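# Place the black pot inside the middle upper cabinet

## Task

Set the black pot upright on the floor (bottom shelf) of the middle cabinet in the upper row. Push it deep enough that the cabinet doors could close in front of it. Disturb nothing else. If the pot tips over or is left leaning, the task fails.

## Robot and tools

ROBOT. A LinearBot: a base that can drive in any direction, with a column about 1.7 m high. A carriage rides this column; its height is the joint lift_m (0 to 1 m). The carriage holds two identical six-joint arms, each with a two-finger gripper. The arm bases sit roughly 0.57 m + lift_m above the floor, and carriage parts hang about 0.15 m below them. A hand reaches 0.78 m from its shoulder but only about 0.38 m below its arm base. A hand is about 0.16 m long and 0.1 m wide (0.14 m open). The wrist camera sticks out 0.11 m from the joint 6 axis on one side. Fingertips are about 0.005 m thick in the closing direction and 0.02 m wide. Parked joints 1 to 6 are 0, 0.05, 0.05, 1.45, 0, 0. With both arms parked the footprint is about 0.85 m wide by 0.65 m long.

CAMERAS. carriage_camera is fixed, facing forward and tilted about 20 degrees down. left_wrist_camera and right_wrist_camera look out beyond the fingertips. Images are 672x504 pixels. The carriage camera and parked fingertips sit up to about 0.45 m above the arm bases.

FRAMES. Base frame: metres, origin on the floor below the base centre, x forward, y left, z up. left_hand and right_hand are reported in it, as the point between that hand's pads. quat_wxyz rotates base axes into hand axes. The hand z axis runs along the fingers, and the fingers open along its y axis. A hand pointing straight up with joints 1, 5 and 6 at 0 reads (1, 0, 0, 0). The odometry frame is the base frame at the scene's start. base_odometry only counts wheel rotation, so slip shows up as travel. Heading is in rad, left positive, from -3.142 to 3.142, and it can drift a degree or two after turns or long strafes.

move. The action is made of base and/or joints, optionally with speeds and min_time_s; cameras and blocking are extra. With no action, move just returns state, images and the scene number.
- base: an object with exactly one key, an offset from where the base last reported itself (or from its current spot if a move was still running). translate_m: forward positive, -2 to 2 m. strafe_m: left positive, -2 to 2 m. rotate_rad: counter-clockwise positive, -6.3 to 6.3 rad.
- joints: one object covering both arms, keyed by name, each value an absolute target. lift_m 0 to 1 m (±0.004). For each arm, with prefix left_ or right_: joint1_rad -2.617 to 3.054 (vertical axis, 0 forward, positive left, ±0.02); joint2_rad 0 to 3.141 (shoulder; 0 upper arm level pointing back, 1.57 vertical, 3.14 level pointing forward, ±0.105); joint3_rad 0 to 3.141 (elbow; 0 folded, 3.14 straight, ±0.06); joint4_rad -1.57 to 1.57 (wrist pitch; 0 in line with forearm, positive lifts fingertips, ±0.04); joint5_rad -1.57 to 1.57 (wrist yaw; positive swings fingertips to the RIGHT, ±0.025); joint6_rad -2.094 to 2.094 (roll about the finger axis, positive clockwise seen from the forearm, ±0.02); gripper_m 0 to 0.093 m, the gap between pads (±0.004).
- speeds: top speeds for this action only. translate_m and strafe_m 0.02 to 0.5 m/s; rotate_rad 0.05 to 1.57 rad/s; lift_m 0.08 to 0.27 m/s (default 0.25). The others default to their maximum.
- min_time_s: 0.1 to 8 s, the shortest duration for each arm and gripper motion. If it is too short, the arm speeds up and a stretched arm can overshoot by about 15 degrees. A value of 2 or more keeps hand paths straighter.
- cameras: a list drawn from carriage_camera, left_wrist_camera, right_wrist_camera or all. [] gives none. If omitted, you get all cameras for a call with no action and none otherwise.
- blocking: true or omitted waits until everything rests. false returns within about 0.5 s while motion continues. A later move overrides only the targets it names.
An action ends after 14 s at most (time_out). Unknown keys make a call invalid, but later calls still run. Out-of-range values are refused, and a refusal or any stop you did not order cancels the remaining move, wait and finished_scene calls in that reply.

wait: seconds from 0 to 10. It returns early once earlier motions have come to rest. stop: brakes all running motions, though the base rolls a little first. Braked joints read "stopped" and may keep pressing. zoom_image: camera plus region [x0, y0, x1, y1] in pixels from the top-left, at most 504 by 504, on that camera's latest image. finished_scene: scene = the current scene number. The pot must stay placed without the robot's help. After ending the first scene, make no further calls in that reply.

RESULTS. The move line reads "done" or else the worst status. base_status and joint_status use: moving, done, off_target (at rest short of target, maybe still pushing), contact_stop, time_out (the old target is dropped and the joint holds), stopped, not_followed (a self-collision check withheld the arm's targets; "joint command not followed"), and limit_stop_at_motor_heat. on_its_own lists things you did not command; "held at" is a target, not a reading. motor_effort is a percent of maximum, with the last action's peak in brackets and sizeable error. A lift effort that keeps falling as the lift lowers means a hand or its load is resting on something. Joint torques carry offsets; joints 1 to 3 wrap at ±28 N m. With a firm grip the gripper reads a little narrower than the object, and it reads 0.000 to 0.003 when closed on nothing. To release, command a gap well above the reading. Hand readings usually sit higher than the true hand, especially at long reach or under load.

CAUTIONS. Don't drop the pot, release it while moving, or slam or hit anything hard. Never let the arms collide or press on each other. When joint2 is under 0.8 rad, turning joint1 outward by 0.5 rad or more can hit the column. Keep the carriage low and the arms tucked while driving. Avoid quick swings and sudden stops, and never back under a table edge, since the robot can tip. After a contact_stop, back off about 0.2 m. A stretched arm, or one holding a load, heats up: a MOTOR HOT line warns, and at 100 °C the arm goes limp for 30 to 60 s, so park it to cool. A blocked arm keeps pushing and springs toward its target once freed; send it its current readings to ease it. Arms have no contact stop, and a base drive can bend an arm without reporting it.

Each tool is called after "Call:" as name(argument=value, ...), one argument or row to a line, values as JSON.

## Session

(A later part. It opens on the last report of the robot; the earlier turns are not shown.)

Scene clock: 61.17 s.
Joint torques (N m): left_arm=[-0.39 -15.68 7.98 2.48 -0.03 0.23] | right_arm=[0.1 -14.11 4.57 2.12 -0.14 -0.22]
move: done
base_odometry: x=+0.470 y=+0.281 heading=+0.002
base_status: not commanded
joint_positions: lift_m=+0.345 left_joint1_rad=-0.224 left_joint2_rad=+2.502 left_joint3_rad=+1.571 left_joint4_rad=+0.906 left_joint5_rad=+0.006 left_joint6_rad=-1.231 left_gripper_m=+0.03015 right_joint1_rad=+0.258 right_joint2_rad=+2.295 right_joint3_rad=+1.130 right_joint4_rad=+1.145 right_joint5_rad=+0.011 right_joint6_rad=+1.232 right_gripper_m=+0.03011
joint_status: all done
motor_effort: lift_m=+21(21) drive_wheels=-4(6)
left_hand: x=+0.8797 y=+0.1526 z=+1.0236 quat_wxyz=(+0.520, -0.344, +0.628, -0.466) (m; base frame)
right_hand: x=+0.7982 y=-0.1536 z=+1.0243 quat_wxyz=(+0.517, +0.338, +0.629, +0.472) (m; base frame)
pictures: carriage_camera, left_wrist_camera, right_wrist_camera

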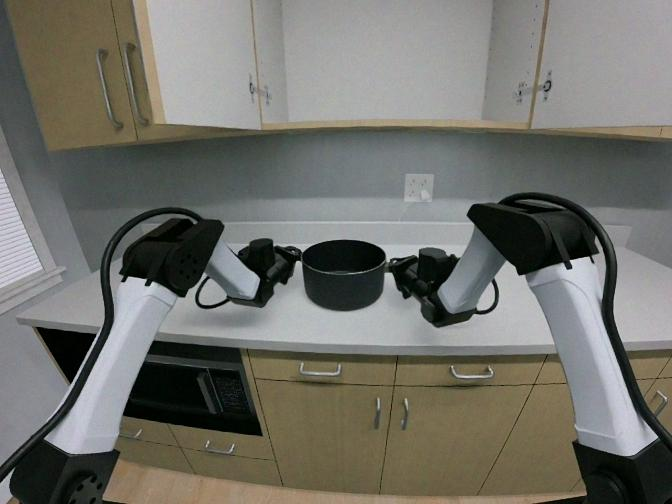

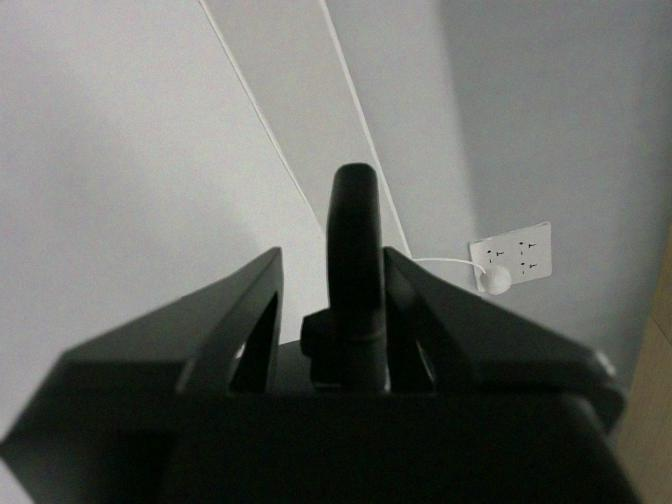

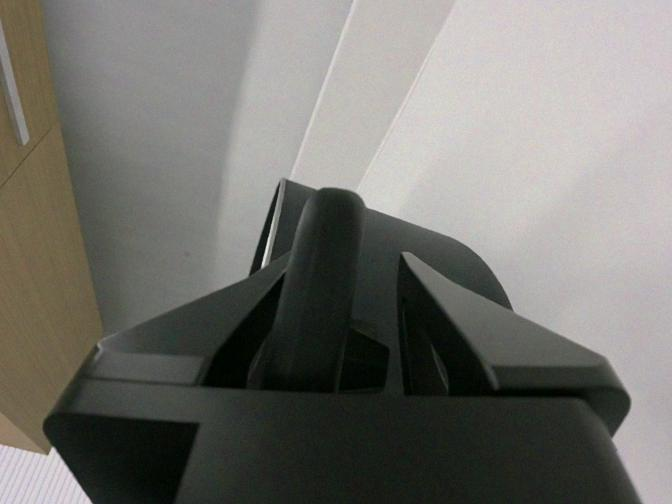

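Call:
move(
  joints={"lift_m": 0.352},
)

Call:
move(
  joints={"left_gripper_m": 0.016, "right_gripper_m": 0.016},
  min_time_s=2,
  cameras=["all"],
)

Scene clock: 68.03 s.
Joint torques (N m): left_arm=[-0.4 -16.12 7.73 2.54 -0.02 0.22] | right_arm=[0.1 -13.82 4.64 2.18 -0.13 -0.22]
move: done
base_odometry: x=+0.470 y=+0.281 heading=+0.002
base_status: not commanded
joint_positions: lift_m=+0.352 left_joint1_rad=-0.224 left_joint2_rad=+2.505 left_joint3_rad=+1.573 left_joint4_rad=+0.903 left_joint5_rad=+0.006 left_joint6_rad=-1.231 left_gripper_m=+0.03014 right_joint1_rad=+0.258 right_joint2_rad=+2.295 right_joint3_rad=+1.129 right_joint4_rad=+1.140 right_joint5_rad=+0.011 right_joint6_rad=+1.231 right_gripper_m=+0.03011
joint_status: all done
motor_effort: lift_m=+24(28) drive_wheels=-6(6)
left_hand: x=+0.8801 y=+0.1526 z=+1.0283 quat_wxyz=(+0.519, -0.344, +0.629, -0.465) (m; base frame)
right_hand: x=+0.7979 y=-0.1537 z=+1.0291 quat_wxyz=(+0.516, +0.338, +0.632, +0.470) (m; base frame)
pictures: none

Scene clock: 70.33 s.
Joint torques (N m): left_arm=[-0.32 -16.05 7.72 2.41 -0.02 0.22] | right_arm=[0.16 -13.96 4.72 2.29 -0.13 -0.24]
move: off_target
base_odometry: x=+0.470 y=+0.281 heading=+0.002
base_status: not commanded
joint_positions: lift_m=+0.352 left_joint1_rad=-0.224 left_joint2_rad=+2.505 left_joint3_rad=+1.573 left_joint4_rad=+0.912 left_joint5_rad=+0.006 left_joint6_rad=-1.231 left_gripper_m=+0.01617 right_joint1_rad=+0.258 right_joint2_rad=+2.295 right_joint3_rad=+1.129 right_joint4_rad=+1.131 right_joint5_rad=+0.011 right_joint6_rad=+1.234 right_gripper_m=+0.02228
joint_status: right_gripper_m off_target (ended at +0.02230, target +0.01600); the others done
motor_effort: lift_m=+24(24) drive_wheels=+0(6)
left_hand: x=+0.8801 y=+0.1525 z=+1.0305 quat_wxyz=(+0.522, -0.343, +0.627, -0.467) (m; base frame)
right_hand: x=+0.7978 y=-0.1537 z=+1.0270 quat_wxyz=(+0.513, +0.341, +0.634, +0.468) (m; base frame)
pictures: carriage_camera, left_wrist_camera, right_wrist_camera

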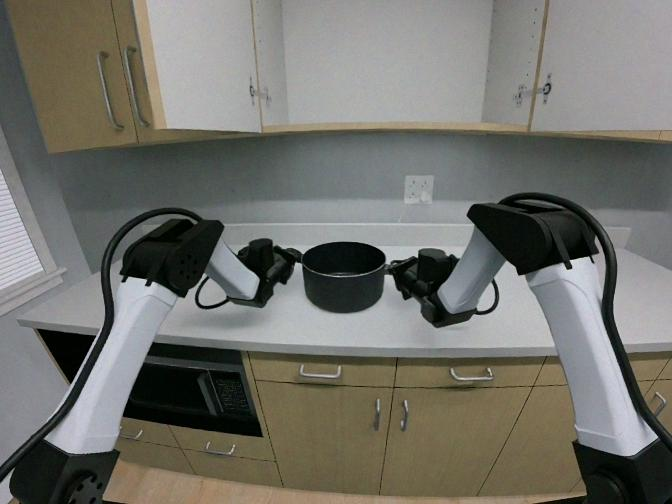

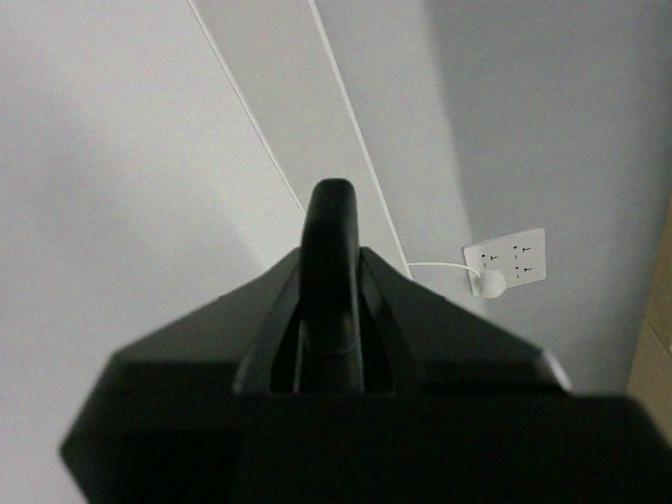

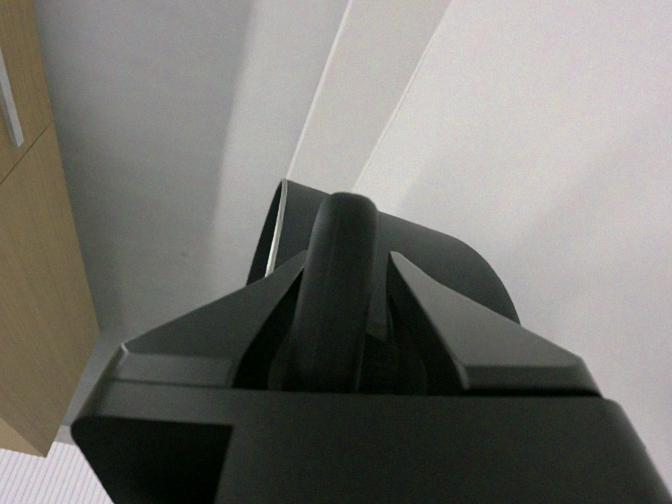

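Call:
move(
  joints={"right_gripper_m": 0.034},
)

Call:
move(
  joints={"right_joint6_rad": 1.4},
)

Call:
move(
  joints={"right_gripper_m": 0.01, "left_gripper_m": 0.01},
  min_time_s=2,
  cameras=["all"],
)

Scene clock: 72.00 s.
Joint torques (N m): left_arm=[-0.42 -16.03 7.73 2.41 -0.02 0.22] | right_arm=[0.05 -14 4.67 2.23 -0.14 -0.25]
move: done
base_odometry: x=+0.470 y=+0.281 heading=+0.002
base_status: not commanded
joint_positions: lift_m=+0.352 left_joint1_rad=-0.224 left_joint2_rad=+2.505 left_joint3_rad=+1.573 left_joint4_rad=+0.912 left_joint5_rad=+0.006 left_joint6_rad=-1.231 left_gripper_m=+0.01616 right_joint1_rad=+0.258 right_joint2_rad=+2.295 right_joint3_rad=+1.129 right_joint4_rad=+1.137 right_joint5_rad=+0.011 right_joint6_rad=+1.233 right_gripper_m=+0.03391
joint_status: all done
motor_effort: lift_m=+24(24) drive_wheels=+2(5)
left_hand: x=+0.8801 y=+0.1525 z=+1.0305 quat_wxyz=(+0.522, -0.343, +0.627, -0.467) (m; base frame)
right_hand: x=+0.7979 y=-0.1537 z=+1.0283 quat_wxyz=(+0.514, +0.340, +0.632, +0.470) (m; base frame)
pictures: none

Scene clock: 72.80 s.
Joint torques (N m): left_arm=[-0.4 -16.13 7.77 2.41 -0.02 0.23] | right_arm=[0.03 -13.98 4.72 2.24 -0.13 0.04]
move: done
base_odometry: x=+0.470 y=+0.281 heading=+0.002
base_status: not commanded
joint_positions: lift_m=+0.352 left_joint1_rad=-0.224 left_joint2_rad=+2.505 left_joint3_rad=+1.573 left_joint4_rad=+0.912 left_joint5_rad=+0.006 left_joint6_rad=-1.231 left_gripper_m=+0.01616 right_joint1_rad=+0.258 right_joint2_rad=+2.295 right_joint3_rad=+1.129 right_joint4_rad=+1.137 right_joint5_rad=+0.011 right_joint6_rad=+1.386 right_gripper_m=+0.03391
joint_status: all done
motor_effort: lift_m=+24(24) drive_wheels=+1(2)
left_hand: x=+0.8801 y=+0.1525 z=+1.0305 quat_wxyz=(+0.522, -0.343, +0.627, -0.467) (m; base frame)
right_hand: x=+0.7979 y=-0.1537 z=+1.0284 quat_wxyz=(+0.477, +0.387, +0.604, +0.508) (m; base frame)
pictures: none

Scene clock: 75.10 s.
Joint torques (N m): left_arm=[-0.34 -16.09 7.56 2.34 -0.02 0.42] | right_arm=[0.02 -14 4.59 2.36 -0.12 0.38]
move: off_target
base_odometry: x=+0.470 y=+0.281 heading=+0.002
base_status: not commanded
joint_positions: lift_m=+0.352 left_joint1_rad=-0.224 left_joint2_rad=+2.505 left_joint3_rad=+1.576 left_joint4_rad=+0.918 left_joint5_rad=+0.005 left_joint6_rad=-1.249 left_gripper_m=+0.01162 right_joint1_rad=+0.258 right_joint2_rad=+2.295 right_joint3_rad=+1.129 right_joint4_rad=+1.123 right_joint5_rad=+0.011 right_joint6_rad=+1.358 right_gripper_m=+0.02188
joint_status: right_gripper_m off_target (ended at +0.02190, target +0.01000); the others done
motor_effort: lift_m=+24(24) drive_wheels=-5(6)
left_hand: x=+0.8806 y=+0.1525 z=+1.0331 quat_wxyz=(+0.520, -0.347, +0.621, -0.474) (m; base frame)
right_hand: x=+0.7978 y=-0.1537 z=+1.0249 quat_wxyz=(+0.481, +0.381, +0.614, +0.497) (m; base frame)
pictures: carriage_camera, left_wrist_camera, right_wrist_camera

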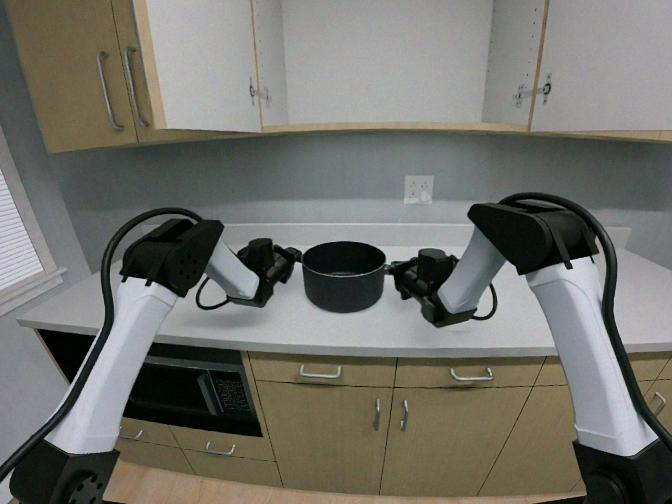

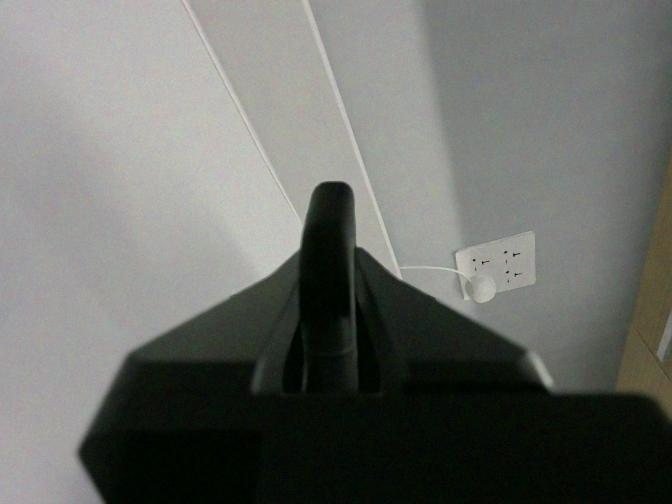

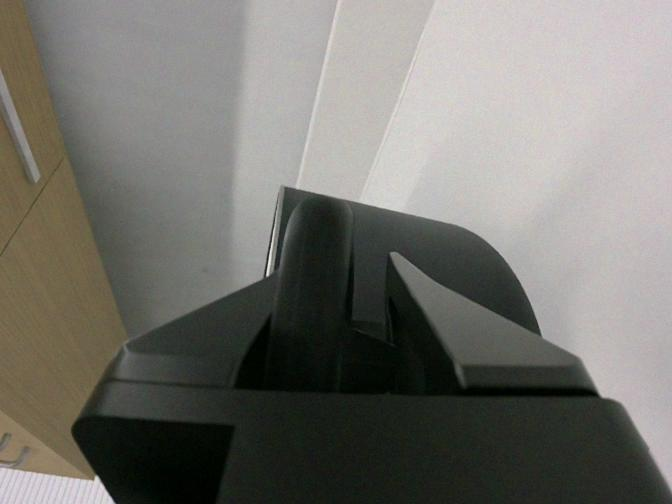

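Call:
move(
  joints={"right_gripper_m": 0.036},
)

Call:
move(
  joints={"right_joint6_rad": 1.28, "right_joint1_rad": 0.23},
  cameras=["right_wrist_camera"],
)

Call:
move(
  joints={"right_gripper_m": 0.01},
  min_time_s=2,
  cameras=["all"],
)

Scene clock: 76.50 s.
Joint torques (N m): left_arm=[-0.39 -16.1 7.6 2.38 0 0.49] | right_arm=[0.09 -13.87 4.63 2.22 -0.13 0.08]
move: done
base_odometry: x=+0.470 y=+0.281 heading=+0.002
base_status: not commanded
joint_positions: lift_m=+0.352 left_joint1_rad=-0.224 left_joint2_rad=+2.505 left_joint3_rad=+1.576 left_joint4_rad=+0.915 left_joint5_rad=+0.003 left_joint6_rad=-1.255 left_gripper_m=+0.01162 right_joint1_rad=+0.258 right_joint2_rad=+2.295 right_joint3_rad=+1.129 right_joint4_rad=+1.136 right_joint5_rad=+0.011 right_joint6_rad=+1.386 right_gripper_m=+0.03591
joint_status: all done
motor_effort: lift_m=+24(24) drive_wheels=-5(6)
left_hand: x=+0.8807 y=+0.1528 z=+1.0323 quat_wxyz=(+0.518, -0.350, +0.620, -0.474) (m; base frame)
right_hand: x=+0.7979 y=-0.1537 z=+1.0282 quat_wxyz=(+0.477, +0.387, +0.604, +0.507) (m; base frame)
pictures: none

Scene clock: 77.23 s.
Joint torques (N m): left_arm=[-0.32 -16.12 7.53 2.37 0.01 0.49] | right_arm=[-0.16 -13.91 4.68 2.22 -0.12 -0.24]
move: done
base_odometry: x=+0.470 y=+0.281 heading=+0.002
base_status: not commanded
joint_positions: lift_m=+0.352 left_joint1_rad=-0.224 left_joint2_rad=+2.505 left_joint3_rad=+1.576 left_joint4_rad=+0.915 left_joint5_rad=+0.003 left_joint6_rad=-1.255 left_gripper_m=+0.01162 right_joint1_rad=+0.230 right_joint2_rad=+2.295 right_joint3_rad=+1.129 right_joint4_rad=+1.137 right_joint5_rad=+0.010 right_joint6_rad=+1.294 right_gripper_m=+0.03591
joint_status: all done
motor_effort: lift_m=+24(24) drive_wheels=-5(6)
left_hand: x=+0.8807 y=+0.1528 z=+1.0323 quat_wxyz=(+0.518, -0.350, +0.620, -0.474) (m; base frame)
right_hand: x=+0.8018 y=-0.1696 z=+1.0284 quat_wxyz=(+0.506, +0.367, +0.616, +0.478) (m; base frame)
pictures: right_wrist_camera

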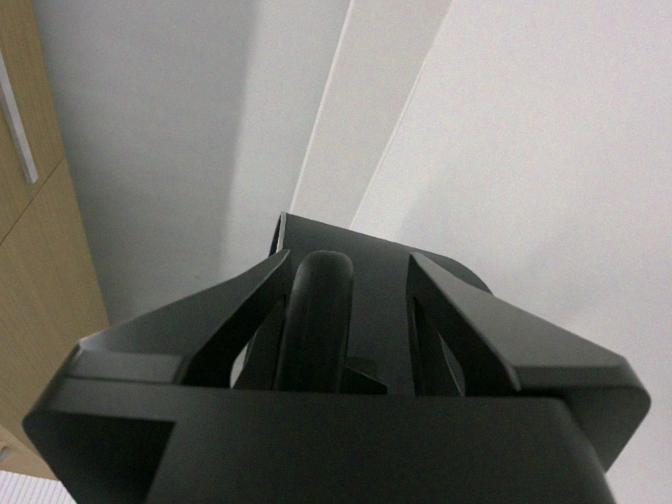

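Scene clock: 79.50 s.
Joint torques (N m): left_arm=[-0.36 -16.14 7.56 2.37 0 0.48] | right_arm=[-0.14 -13.93 4.72 2.16 -0.13 -0.3]
move: off_target
base_odometry: x=+0.470 y=+0.281 heading=+0.002
base_status: not commanded
joint_positions: lift_m=+0.352 left_joint1_rad=-0.224 left_joint2_rad=+2.505 left_joint3_rad=+1.576 left_joint4_rad=+0.915 left_joint5_rad=+0.003 left_joint6_rad=-1.255 left_gripper_m=+0.01161 right_joint1_rad=+0.230 right_joint2_rad=+2.295 right_joint3_rad=+1.129 right_joint4_rad=+1.143 right_joint5_rad=+0.010 right_joint6_rad=+1.297 right_gripper_m=+0.02063
joint_status: right_gripper_m off_target (ended at +0.02065, target +0.01000)
motor_effort: lift_m=+24(24) drive_wheels=-5(6)
left_hand: x=+0.8807 y=+0.1528 z=+1.0323 quat_wxyz=(+0.518, -0.350, +0.620, -0.474) (m; base frame)
right_hand: x=+0.8018 y=-0.1696 z=+1.0299 quat_wxyz=(+0.507, +0.367, +0.614, +0.480) (m; base frame)
pictures: carriage_camera, left_wrist_camera, right_wrist_camera

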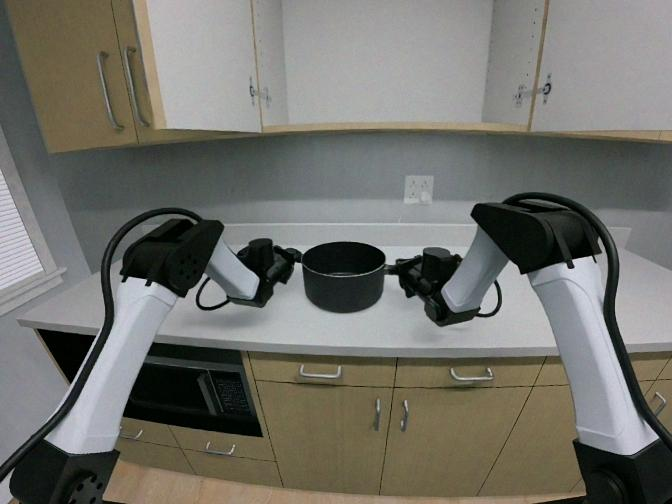

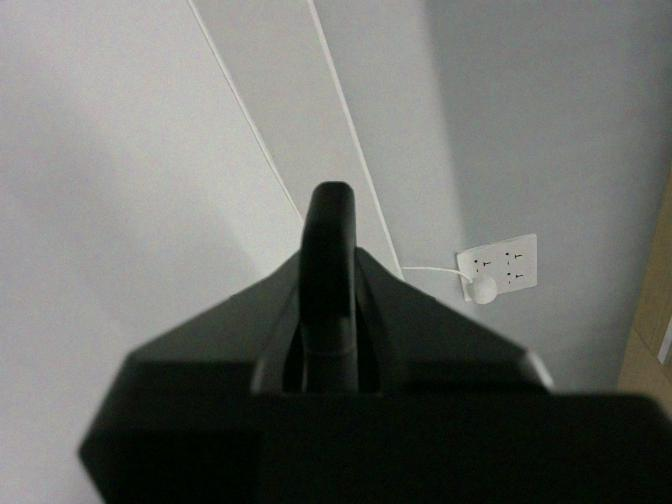

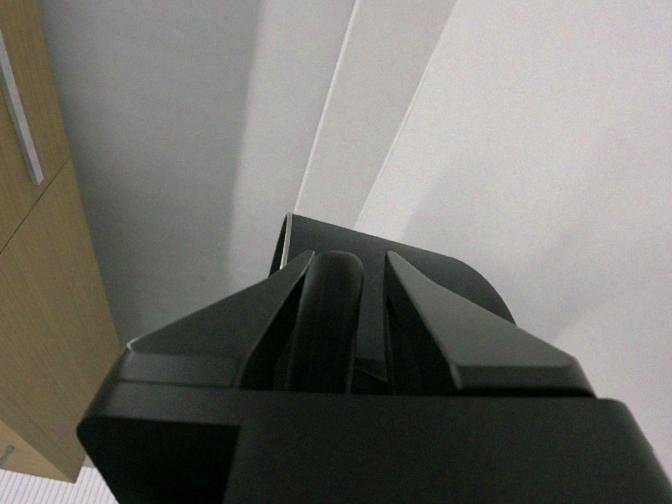

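Call:
move(
  joints={"right_gripper_m": 0.005, "left_gripper_m": 0.004},
  min_time_s=1,
)

Call:
move(
  joints={"lift_m": 0.40},
  speeds={"lift_m": 0.08},
  cameras=["all"],
)

Scene clock: 82.03 s.
Joint torques (N m): left_arm=[-0.34 -16.1 7.51 2.38 0.01 0.5] | right_arm=[-0.14 -13.87 4.66 2.17 -0.12 -0.27]
move: off_target
base_odometry: x=+0.470 y=+0.281 heading=+0.002
base_status: not commanded
joint_positions: lift_m=+0.352 left_joint1_rad=-0.224 left_joint2_rad=+2.505 left_joint3_rad=+1.576 left_joint4_rad=+0.915 left_joint5_rad=+0.003 left_joint6_rad=-1.255 left_gripper_m=+0.01161 right_joint1_rad=+0.230 right_joint2_rad=+2.295 right_joint3_rad=+1.129 right_joint4_rad=+1.143 right_joint5_rad=+0.010 right_joint6_rad=+1.297 right_gripper_m=+0.02063
joint_status: left_gripper_m off_target (ended at +0.01161, target +0.00400); right_gripper_m off_target (ended at +0.02063, target +0.00500)
motor_effort: lift_m=+24(24) drive_wheels=-5(6)
left_hand: x=+0.8807 y=+0.1528 z=+1.0323 quat_wxyz=(+0.518, -0.350, +0.620, -0.474) (m; base frame)
right_hand: x=+0.8018 y=-0.1696 z=+1.0299 quat_wxyz=(+0.507, +0.367, +0.614, +0.480) (m; base frame)
pictures: none

Scene clock: 83.10 s.
Joint torques (N m): left_arm=[-0.27 -18.91 7.38 3.49 -0.05 0.86] | right_arm=[-0.03 -15.95 5.91 3.05 0.05 -0.68]
move: done
base_odometry: x=+0.470 y=+0.281 heading=+0.002
base_status: not commanded
joint_positions: lift_m=+0.400 left_joint1_rad=-0.224 left_joint2_rad=+2.532 left_joint3_rad=+1.576 left_joint4_rad=+0.818 left_joint5_rad=+0.008 left_joint6_rad=-1.289 left_gripper_m=+0.01042 right_joint1_rad=+0.229 right_joint2_rad=+2.315 right_joint3_rad=+1.110 right_joint4_rad=+1.061 right_joint5_rad=-0.002 right_joint6_rad=+1.330 right_gripper_m=+0.01113
joint_status: all done
on_its_own: right_gripper_m moved -0.00950 toward your old target +0.00500
motor_effort: lift_m=+25(27) drive_wheels=-6(6)
left_hand: x=+0.8779 y=+0.1526 z=+1.0385 quat_wxyz=(+0.475, -0.381, +0.651, -0.453) (m; base frame)
right_hand: x=+0.7953 y=-0.1697 z=+1.0387 quat_wxyz=(+0.465, +0.395, +0.645, +0.461) (m; base frame)
pictures: carriage_camera, left_wrist_camera, right_wrist_camera

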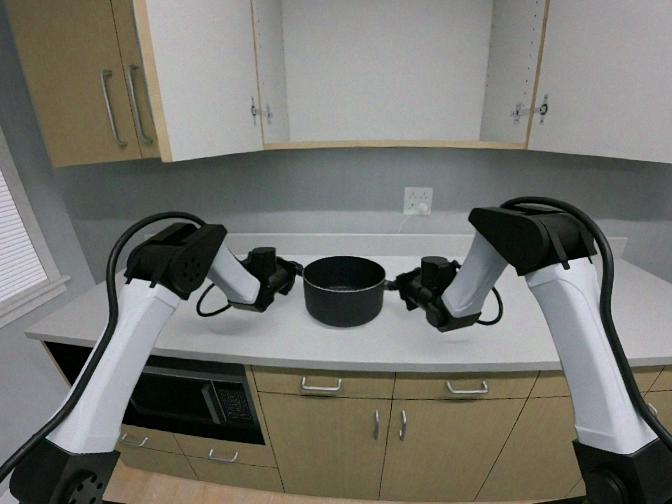

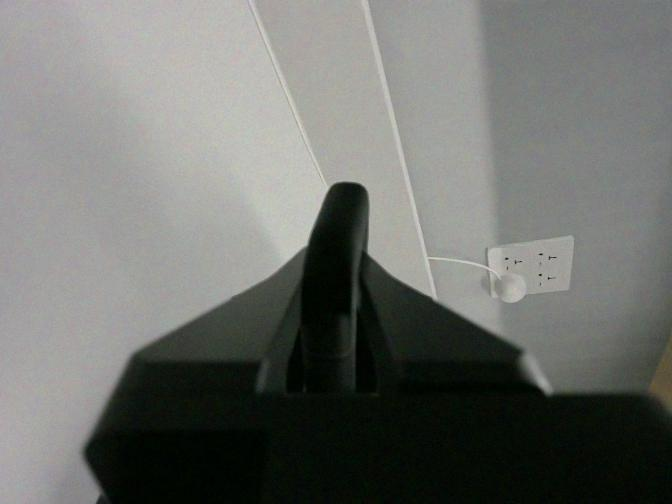

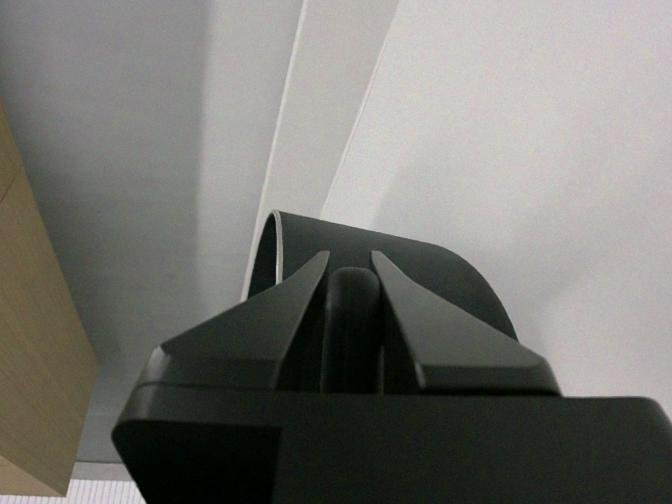

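Call:
move(
  joints={"lift_m": 0.46},
  speeds={"lift_m": 0.08},
  cameras=["all"],
)

Scene clock: 84.93 s.
Joint torques (N m): left_arm=[-0.31 -20.19 7.38 3.9 -0.07 0.96] | right_arm=[-0.08 -16.32 6.09 3.49 0.05 -0.81]
move: done
base_odometry: x=+0.470 y=+0.281 heading=+0.002
base_status: not commanded
joint_positions: lift_m=+0.460 left_joint1_rad=-0.224 left_joint2_rad=+2.545 left_joint3_rad=+1.576 left_joint4_rad=+0.781 left_joint5_rad=+0.010 left_joint6_rad=-1.297 left_gripper_m=+0.01041 right_joint1_rad=+0.229 right_joint2_rad=+2.319 right_joint3_rad=+1.107 right_joint4_rad=+1.019 right_joint5_rad=-0.004 right_joint6_rad=+1.344 right_gripper_m=+0.01113
joint_status: all done
motor_effort: lift_m=+25(29) drive_wheels=-5(6)
left_hand: x=+0.8757 y=+0.1528 z=+1.0810 quat_wxyz=(+0.459, -0.391, +0.664, -0.442) (m; base frame)
right_hand: x=+0.7926 y=-0.1700 z=+1.0850 quat_wxyz=(+0.448, +0.407, +0.655, +0.451) (m; base frame)
pictures: carriage_camera, left_wrist_camera, right_wrist_camera

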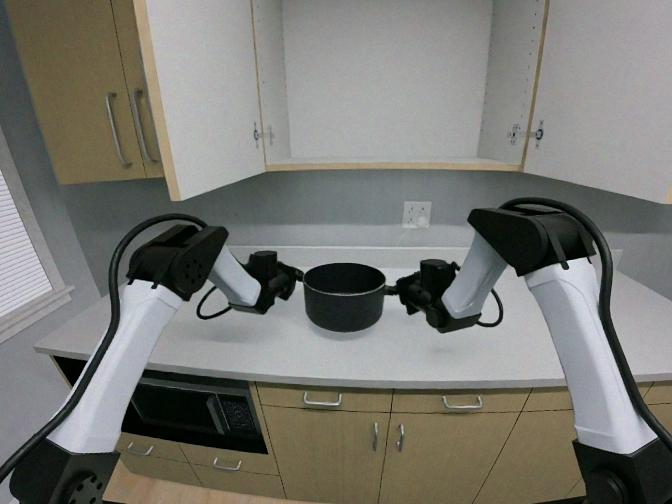

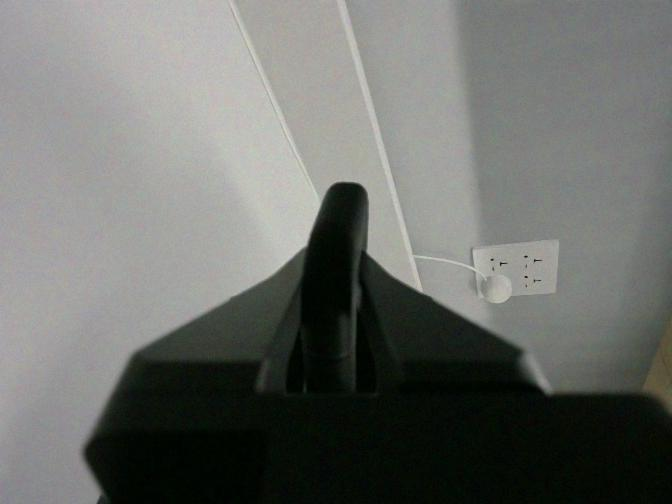

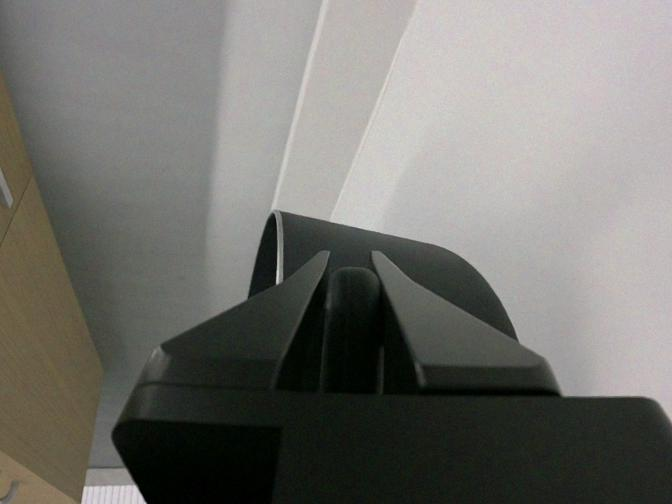

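Call:
move(
  base={"translate_m": -0.47},
  joints={"left_joint4_rad": 1.08, "right_joint4_rad": 1.326},
  speeds={"translate_m": 0.2},
  min_time_s=2,
  cameras=["all"],
)

Call:
zoom_image(
  camera="carriage_camera",
  region=[200, 160, 480, 370],
)

Scene clock: 89.83 s.
Joint torques (N m): left_arm=[-0.29 -20.14 7.39 4.29 -0.09 0.9] | right_arm=[-0.05 -16.62 6.37 4.01 0.02 -0.45]
move: off_target
base_odometry: x=+0.000 y=+0.280 heading=+0.002
base_status: done
joint_positions: lift_m=+0.460 left_joint1_rad=-0.224 left_joint2_rad=+2.545 left_joint3_rad=+1.576 left_joint4_rad=+0.916 left_joint5_rad=+0.011 left_joint6_rad=-1.291 left_gripper_m=+0.01021 right_joint1_rad=+0.229 right_joint2_rad=+2.321 right_joint3_rad=+1.103 right_joint4_rad=+1.146 right_joint5_rad=-0.003 right_joint6_rad=+1.311 right_gripper_m=+0.01113
joint_status: left_joint4_rad off_target (ended at +0.915, target +1.080); right_joint4_rad off_target (ended at +1.146, target +1.326)
motor_effort: lift_m=+25(25) drive_wheels=-2(12)
left_hand: x=+0.8795 y=+0.1516 z=+1.1142 quat_wxyz=(+0.497, -0.366, +0.627, -0.476) (m; base frame)
right_hand: x=+0.7956 y=-0.1694 z=+1.1135 quat_wxyz=(+0.488, +0.376, +0.628, +0.475) (m; base frame)
pictures: carriage_camera, left_wrist_camera, right_wrist_camera

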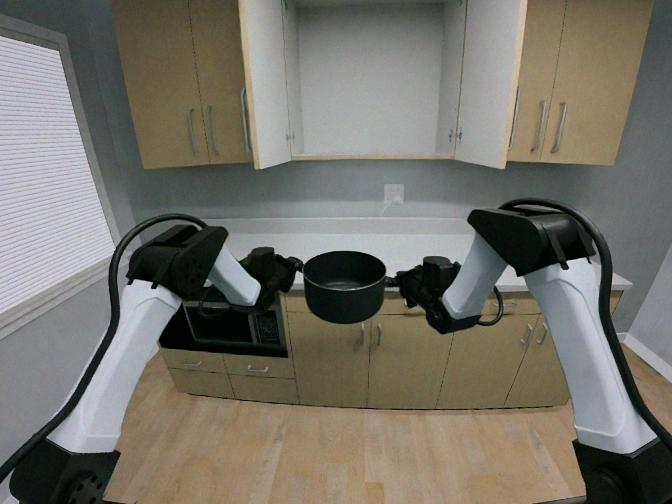

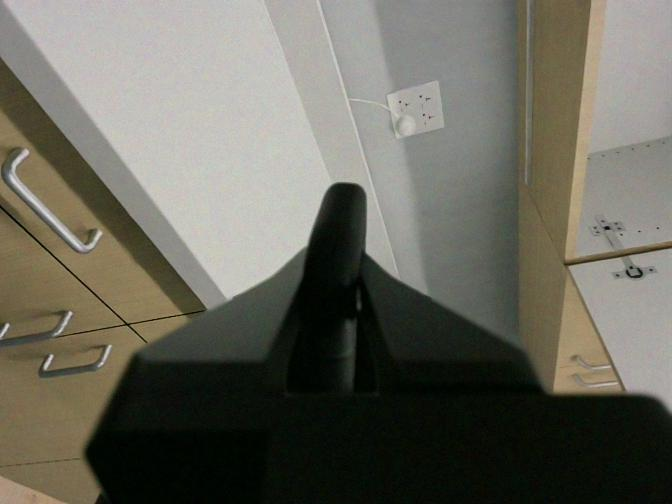

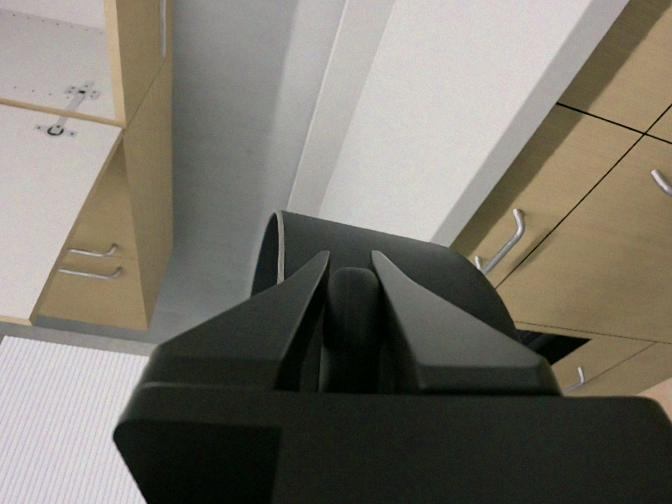

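Scaled by 1.800 from the camera's 672x504 image, which has a finer 960x720 frame.

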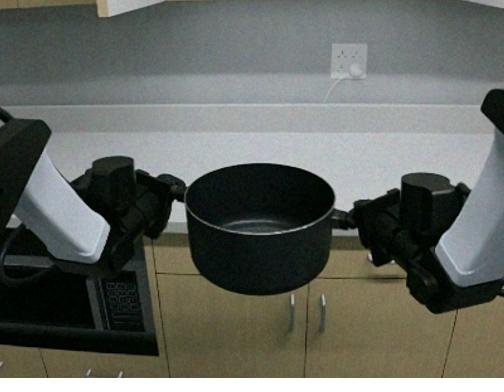

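Call:
move(
  base={"strafe_m": -0.13},
  joints={"lift_m": 0.92},
  speeds={"strafe_m": 0.15, "lift_m": 0.15},
  cameras=["all"],
)

Scene clock: 94.70 s.
Joint torques (N m): left_arm=[-0.46 -21.35 8.16 4.04 -0.07 0.88] | right_arm=[0.1 -18.09 6.5 3.86 0.01 -0.42]
move: done
base_odometry: x=+0.000 y=+0.150 heading=+0.002
base_status: done
joint_positions: lift_m=+0.920 left_joint1_rad=-0.223 left_joint2_rad=+2.556 left_joint3_rad=+1.568 left_joint4_rad=+0.937 left_joint5_rad=+0.010 left_joint6_rad=-1.290 left_gripper_m=+0.01020 right_joint1_rad=+0.227 right_joint2_rad=+2.335 right_joint3_rad=+1.101 right_joint4_rad=+1.160 right_joint5_rad=-0.002 right_joint6_rad=+1.310 right_gripper_m=+0.01113
joint_status: all done
motor_effort: lift_m=+24(29) drive_wheels=-4(8)
left_hand: x=+0.8782 y=+0.1532 z=+1.5688 quat_wxyz=(+0.498, -0.366, +0.626, -0.475) (m; base frame)
right_hand: x=+0.7952 y=-0.1709 z=+1.5686 quat_wxyz=(+0.489, +0.377, +0.628, +0.474) (m; base frame)
pictures: carriage_camera, left_wrist_camera, right_wrist_camera

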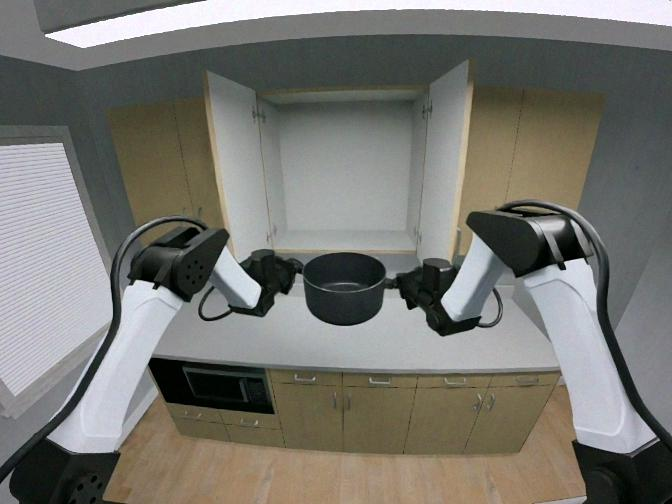

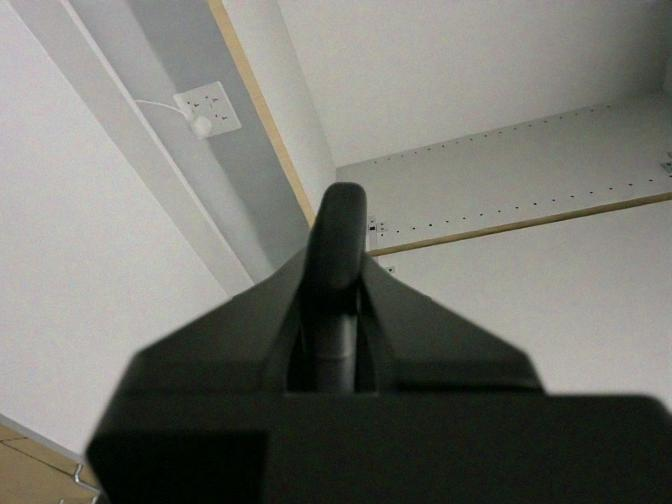

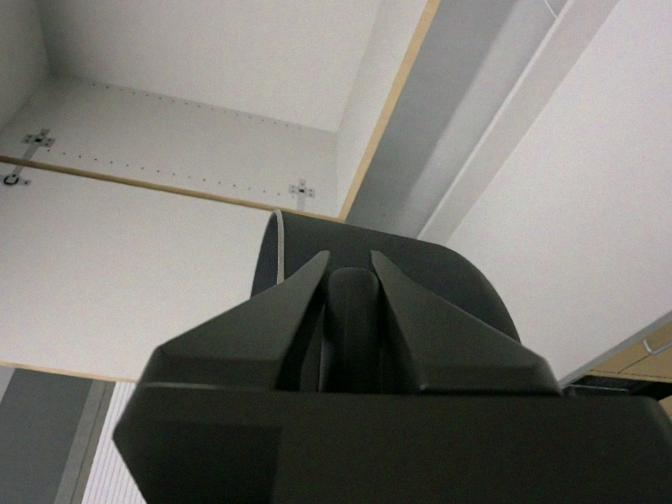

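Call:
move(
  base={"translate_m": 0.42},
  speeds={"translate_m": 0.2},
  cameras=["all"],
)

Call:
zoom_image(
  camera="carriage_camera",
  region=[200, 160, 480, 370],
)

Scene clock: 99.00 s.
Joint torques (N m): left_arm=[-0.47 -21.24 8.12 4.04 -0.07 0.88] | right_arm=[0.12 -17.91 6.46 3.83 0.03 -0.43]
move: done
base_odometry: x=+0.420 y=+0.150 heading=+0.001
base_status: done
joint_positions: lift_m=+0.920 left_joint1_rad=-0.223 left_joint2_rad=+2.556 left_joint3_rad=+1.568 left_joint4_rad=+0.936 left_joint5_rad=+0.010 left_joint6_rad=-1.290 left_gripper_m=+0.01020 right_joint1_rad=+0.227 right_joint2_rad=+2.335 right_joint3_rad=+1.101 right_joint4_rad=+1.160 right_joint5_rad=-0.002 right_joint6_rad=+1.310 right_gripper_m=+0.01113
joint_status: not commanded
motor_effort: lift_m=+24(25) drive_wheels=-5(10)
left_hand: x=+0.8782 y=+0.1532 z=+1.5687 quat_wxyz=(+0.498, -0.366, +0.626, -0.475) (m; base frame)
right_hand: x=+0.7952 y=-0.1709 z=+1.5685 quat_wxyz=(+0.489, +0.377, +0.628, +0.474) (m; base frame)
pictures: carriage_camera, left_wrist_camera, right_wrist_camera

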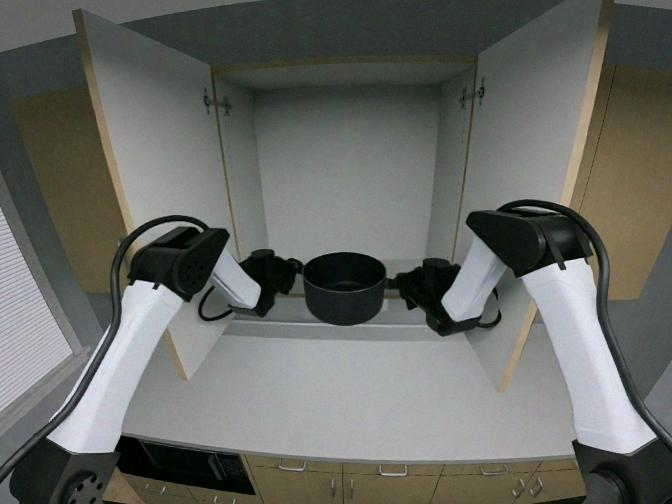

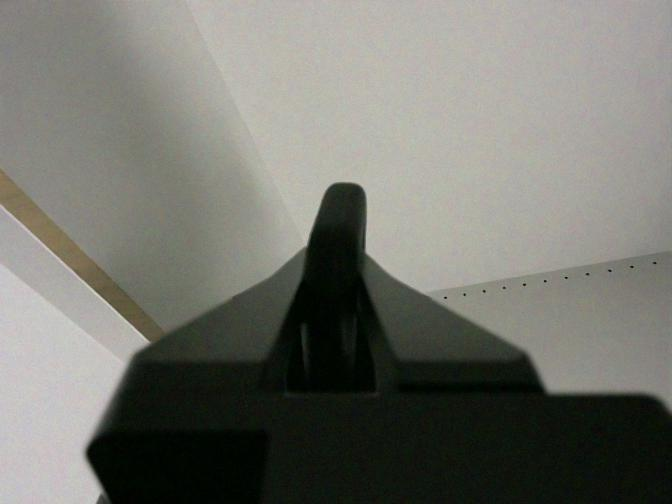

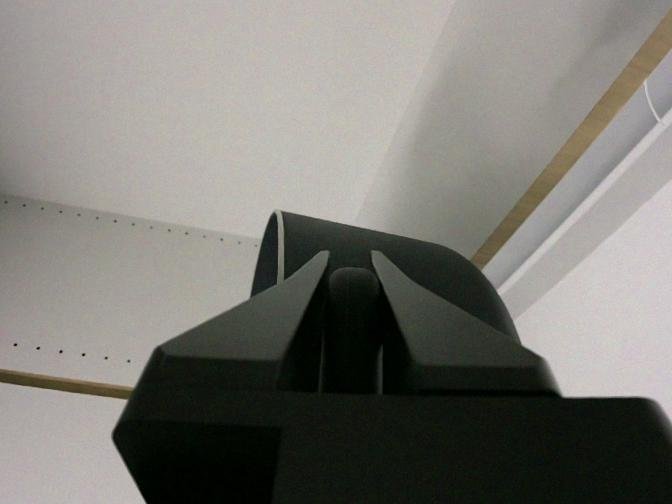

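Scaled by 1.800 from the camera's 672x504 image, which has a finer 960x720 frame.

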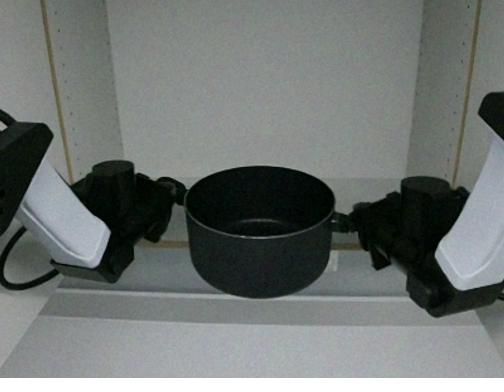

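Call:
move(
  base={"translate_m": 0.18},
  speeds={"translate_m": 0.15},
  cameras=["all"],
)

Call:
zoom_image(
  camera="carriage_camera",
  region=[200, 160, 480, 370],
)

Scene clock: 102.43 s.
Joint torques (N m): left_arm=[-0.51 -21.27 8.09 4.07 -0.07 0.89] | right_arm=[0.08 -17.95 6.35 3.84 0 -0.42]
move: done
base_odometry: x=+0.600 y=+0.150 heading=+0.000
base_status: done
joint_positions: lift_m=+0.920 left_joint1_rad=-0.223 left_joint2_rad=+2.556 left_joint3_rad=+1.568 left_joint4_rad=+0.936 left_joint5_rad=+0.010 left_joint6_rad=-1.290 left_gripper_m=+0.01020 right_joint1_rad=+0.227 right_joint2_rad=+2.335 right_joint3_rad=+1.101 right_joint4_rad=+1.160 right_joint5_rad=-0.002 right_joint6_rad=+1.310 right_gripper_m=+0.01113
joint_status: not commanded
motor_effort: lift_m=+24(25) drive_wheels=+2(12)
left_hand: x=+0.8782 y=+0.1532 z=+1.5687 quat_wxyz=(+0.498, -0.366, +0.626, -0.475) (m; base frame)
right_hand: x=+0.7952 y=-0.1709 z=+1.5685 quat_wxyz=(+0.489, +0.377, +0.628, +0.474) (m; base frame)
pictures: carriage_camera, left_wrist_camera, right_wrist_camera

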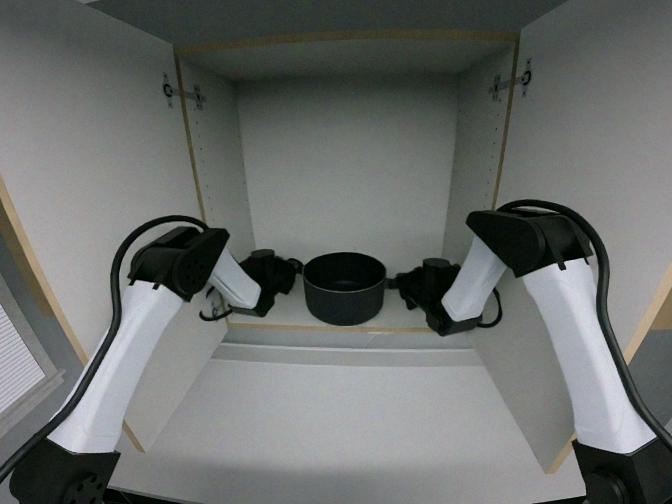

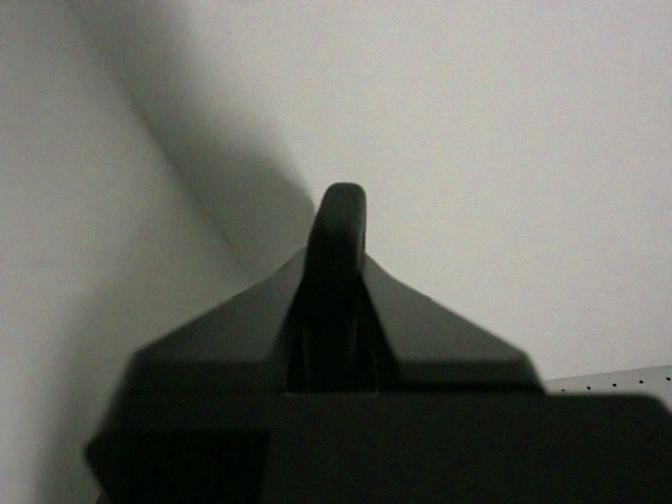

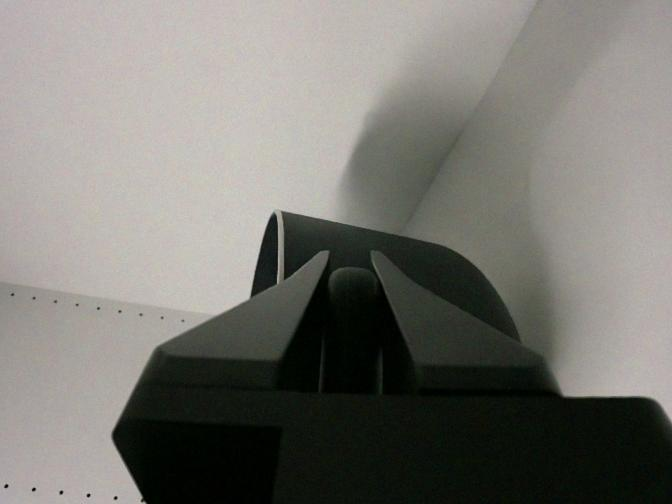

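Scaled by 1.800 from the camera's 672x504 image, which has a finer 960x720 frame.

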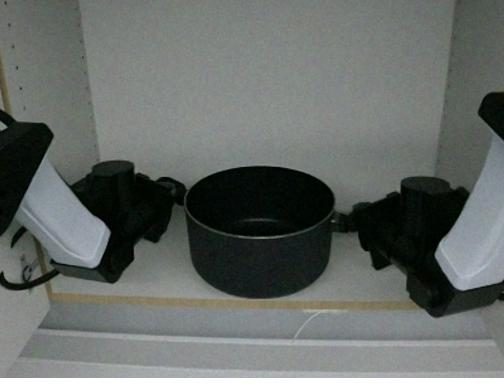

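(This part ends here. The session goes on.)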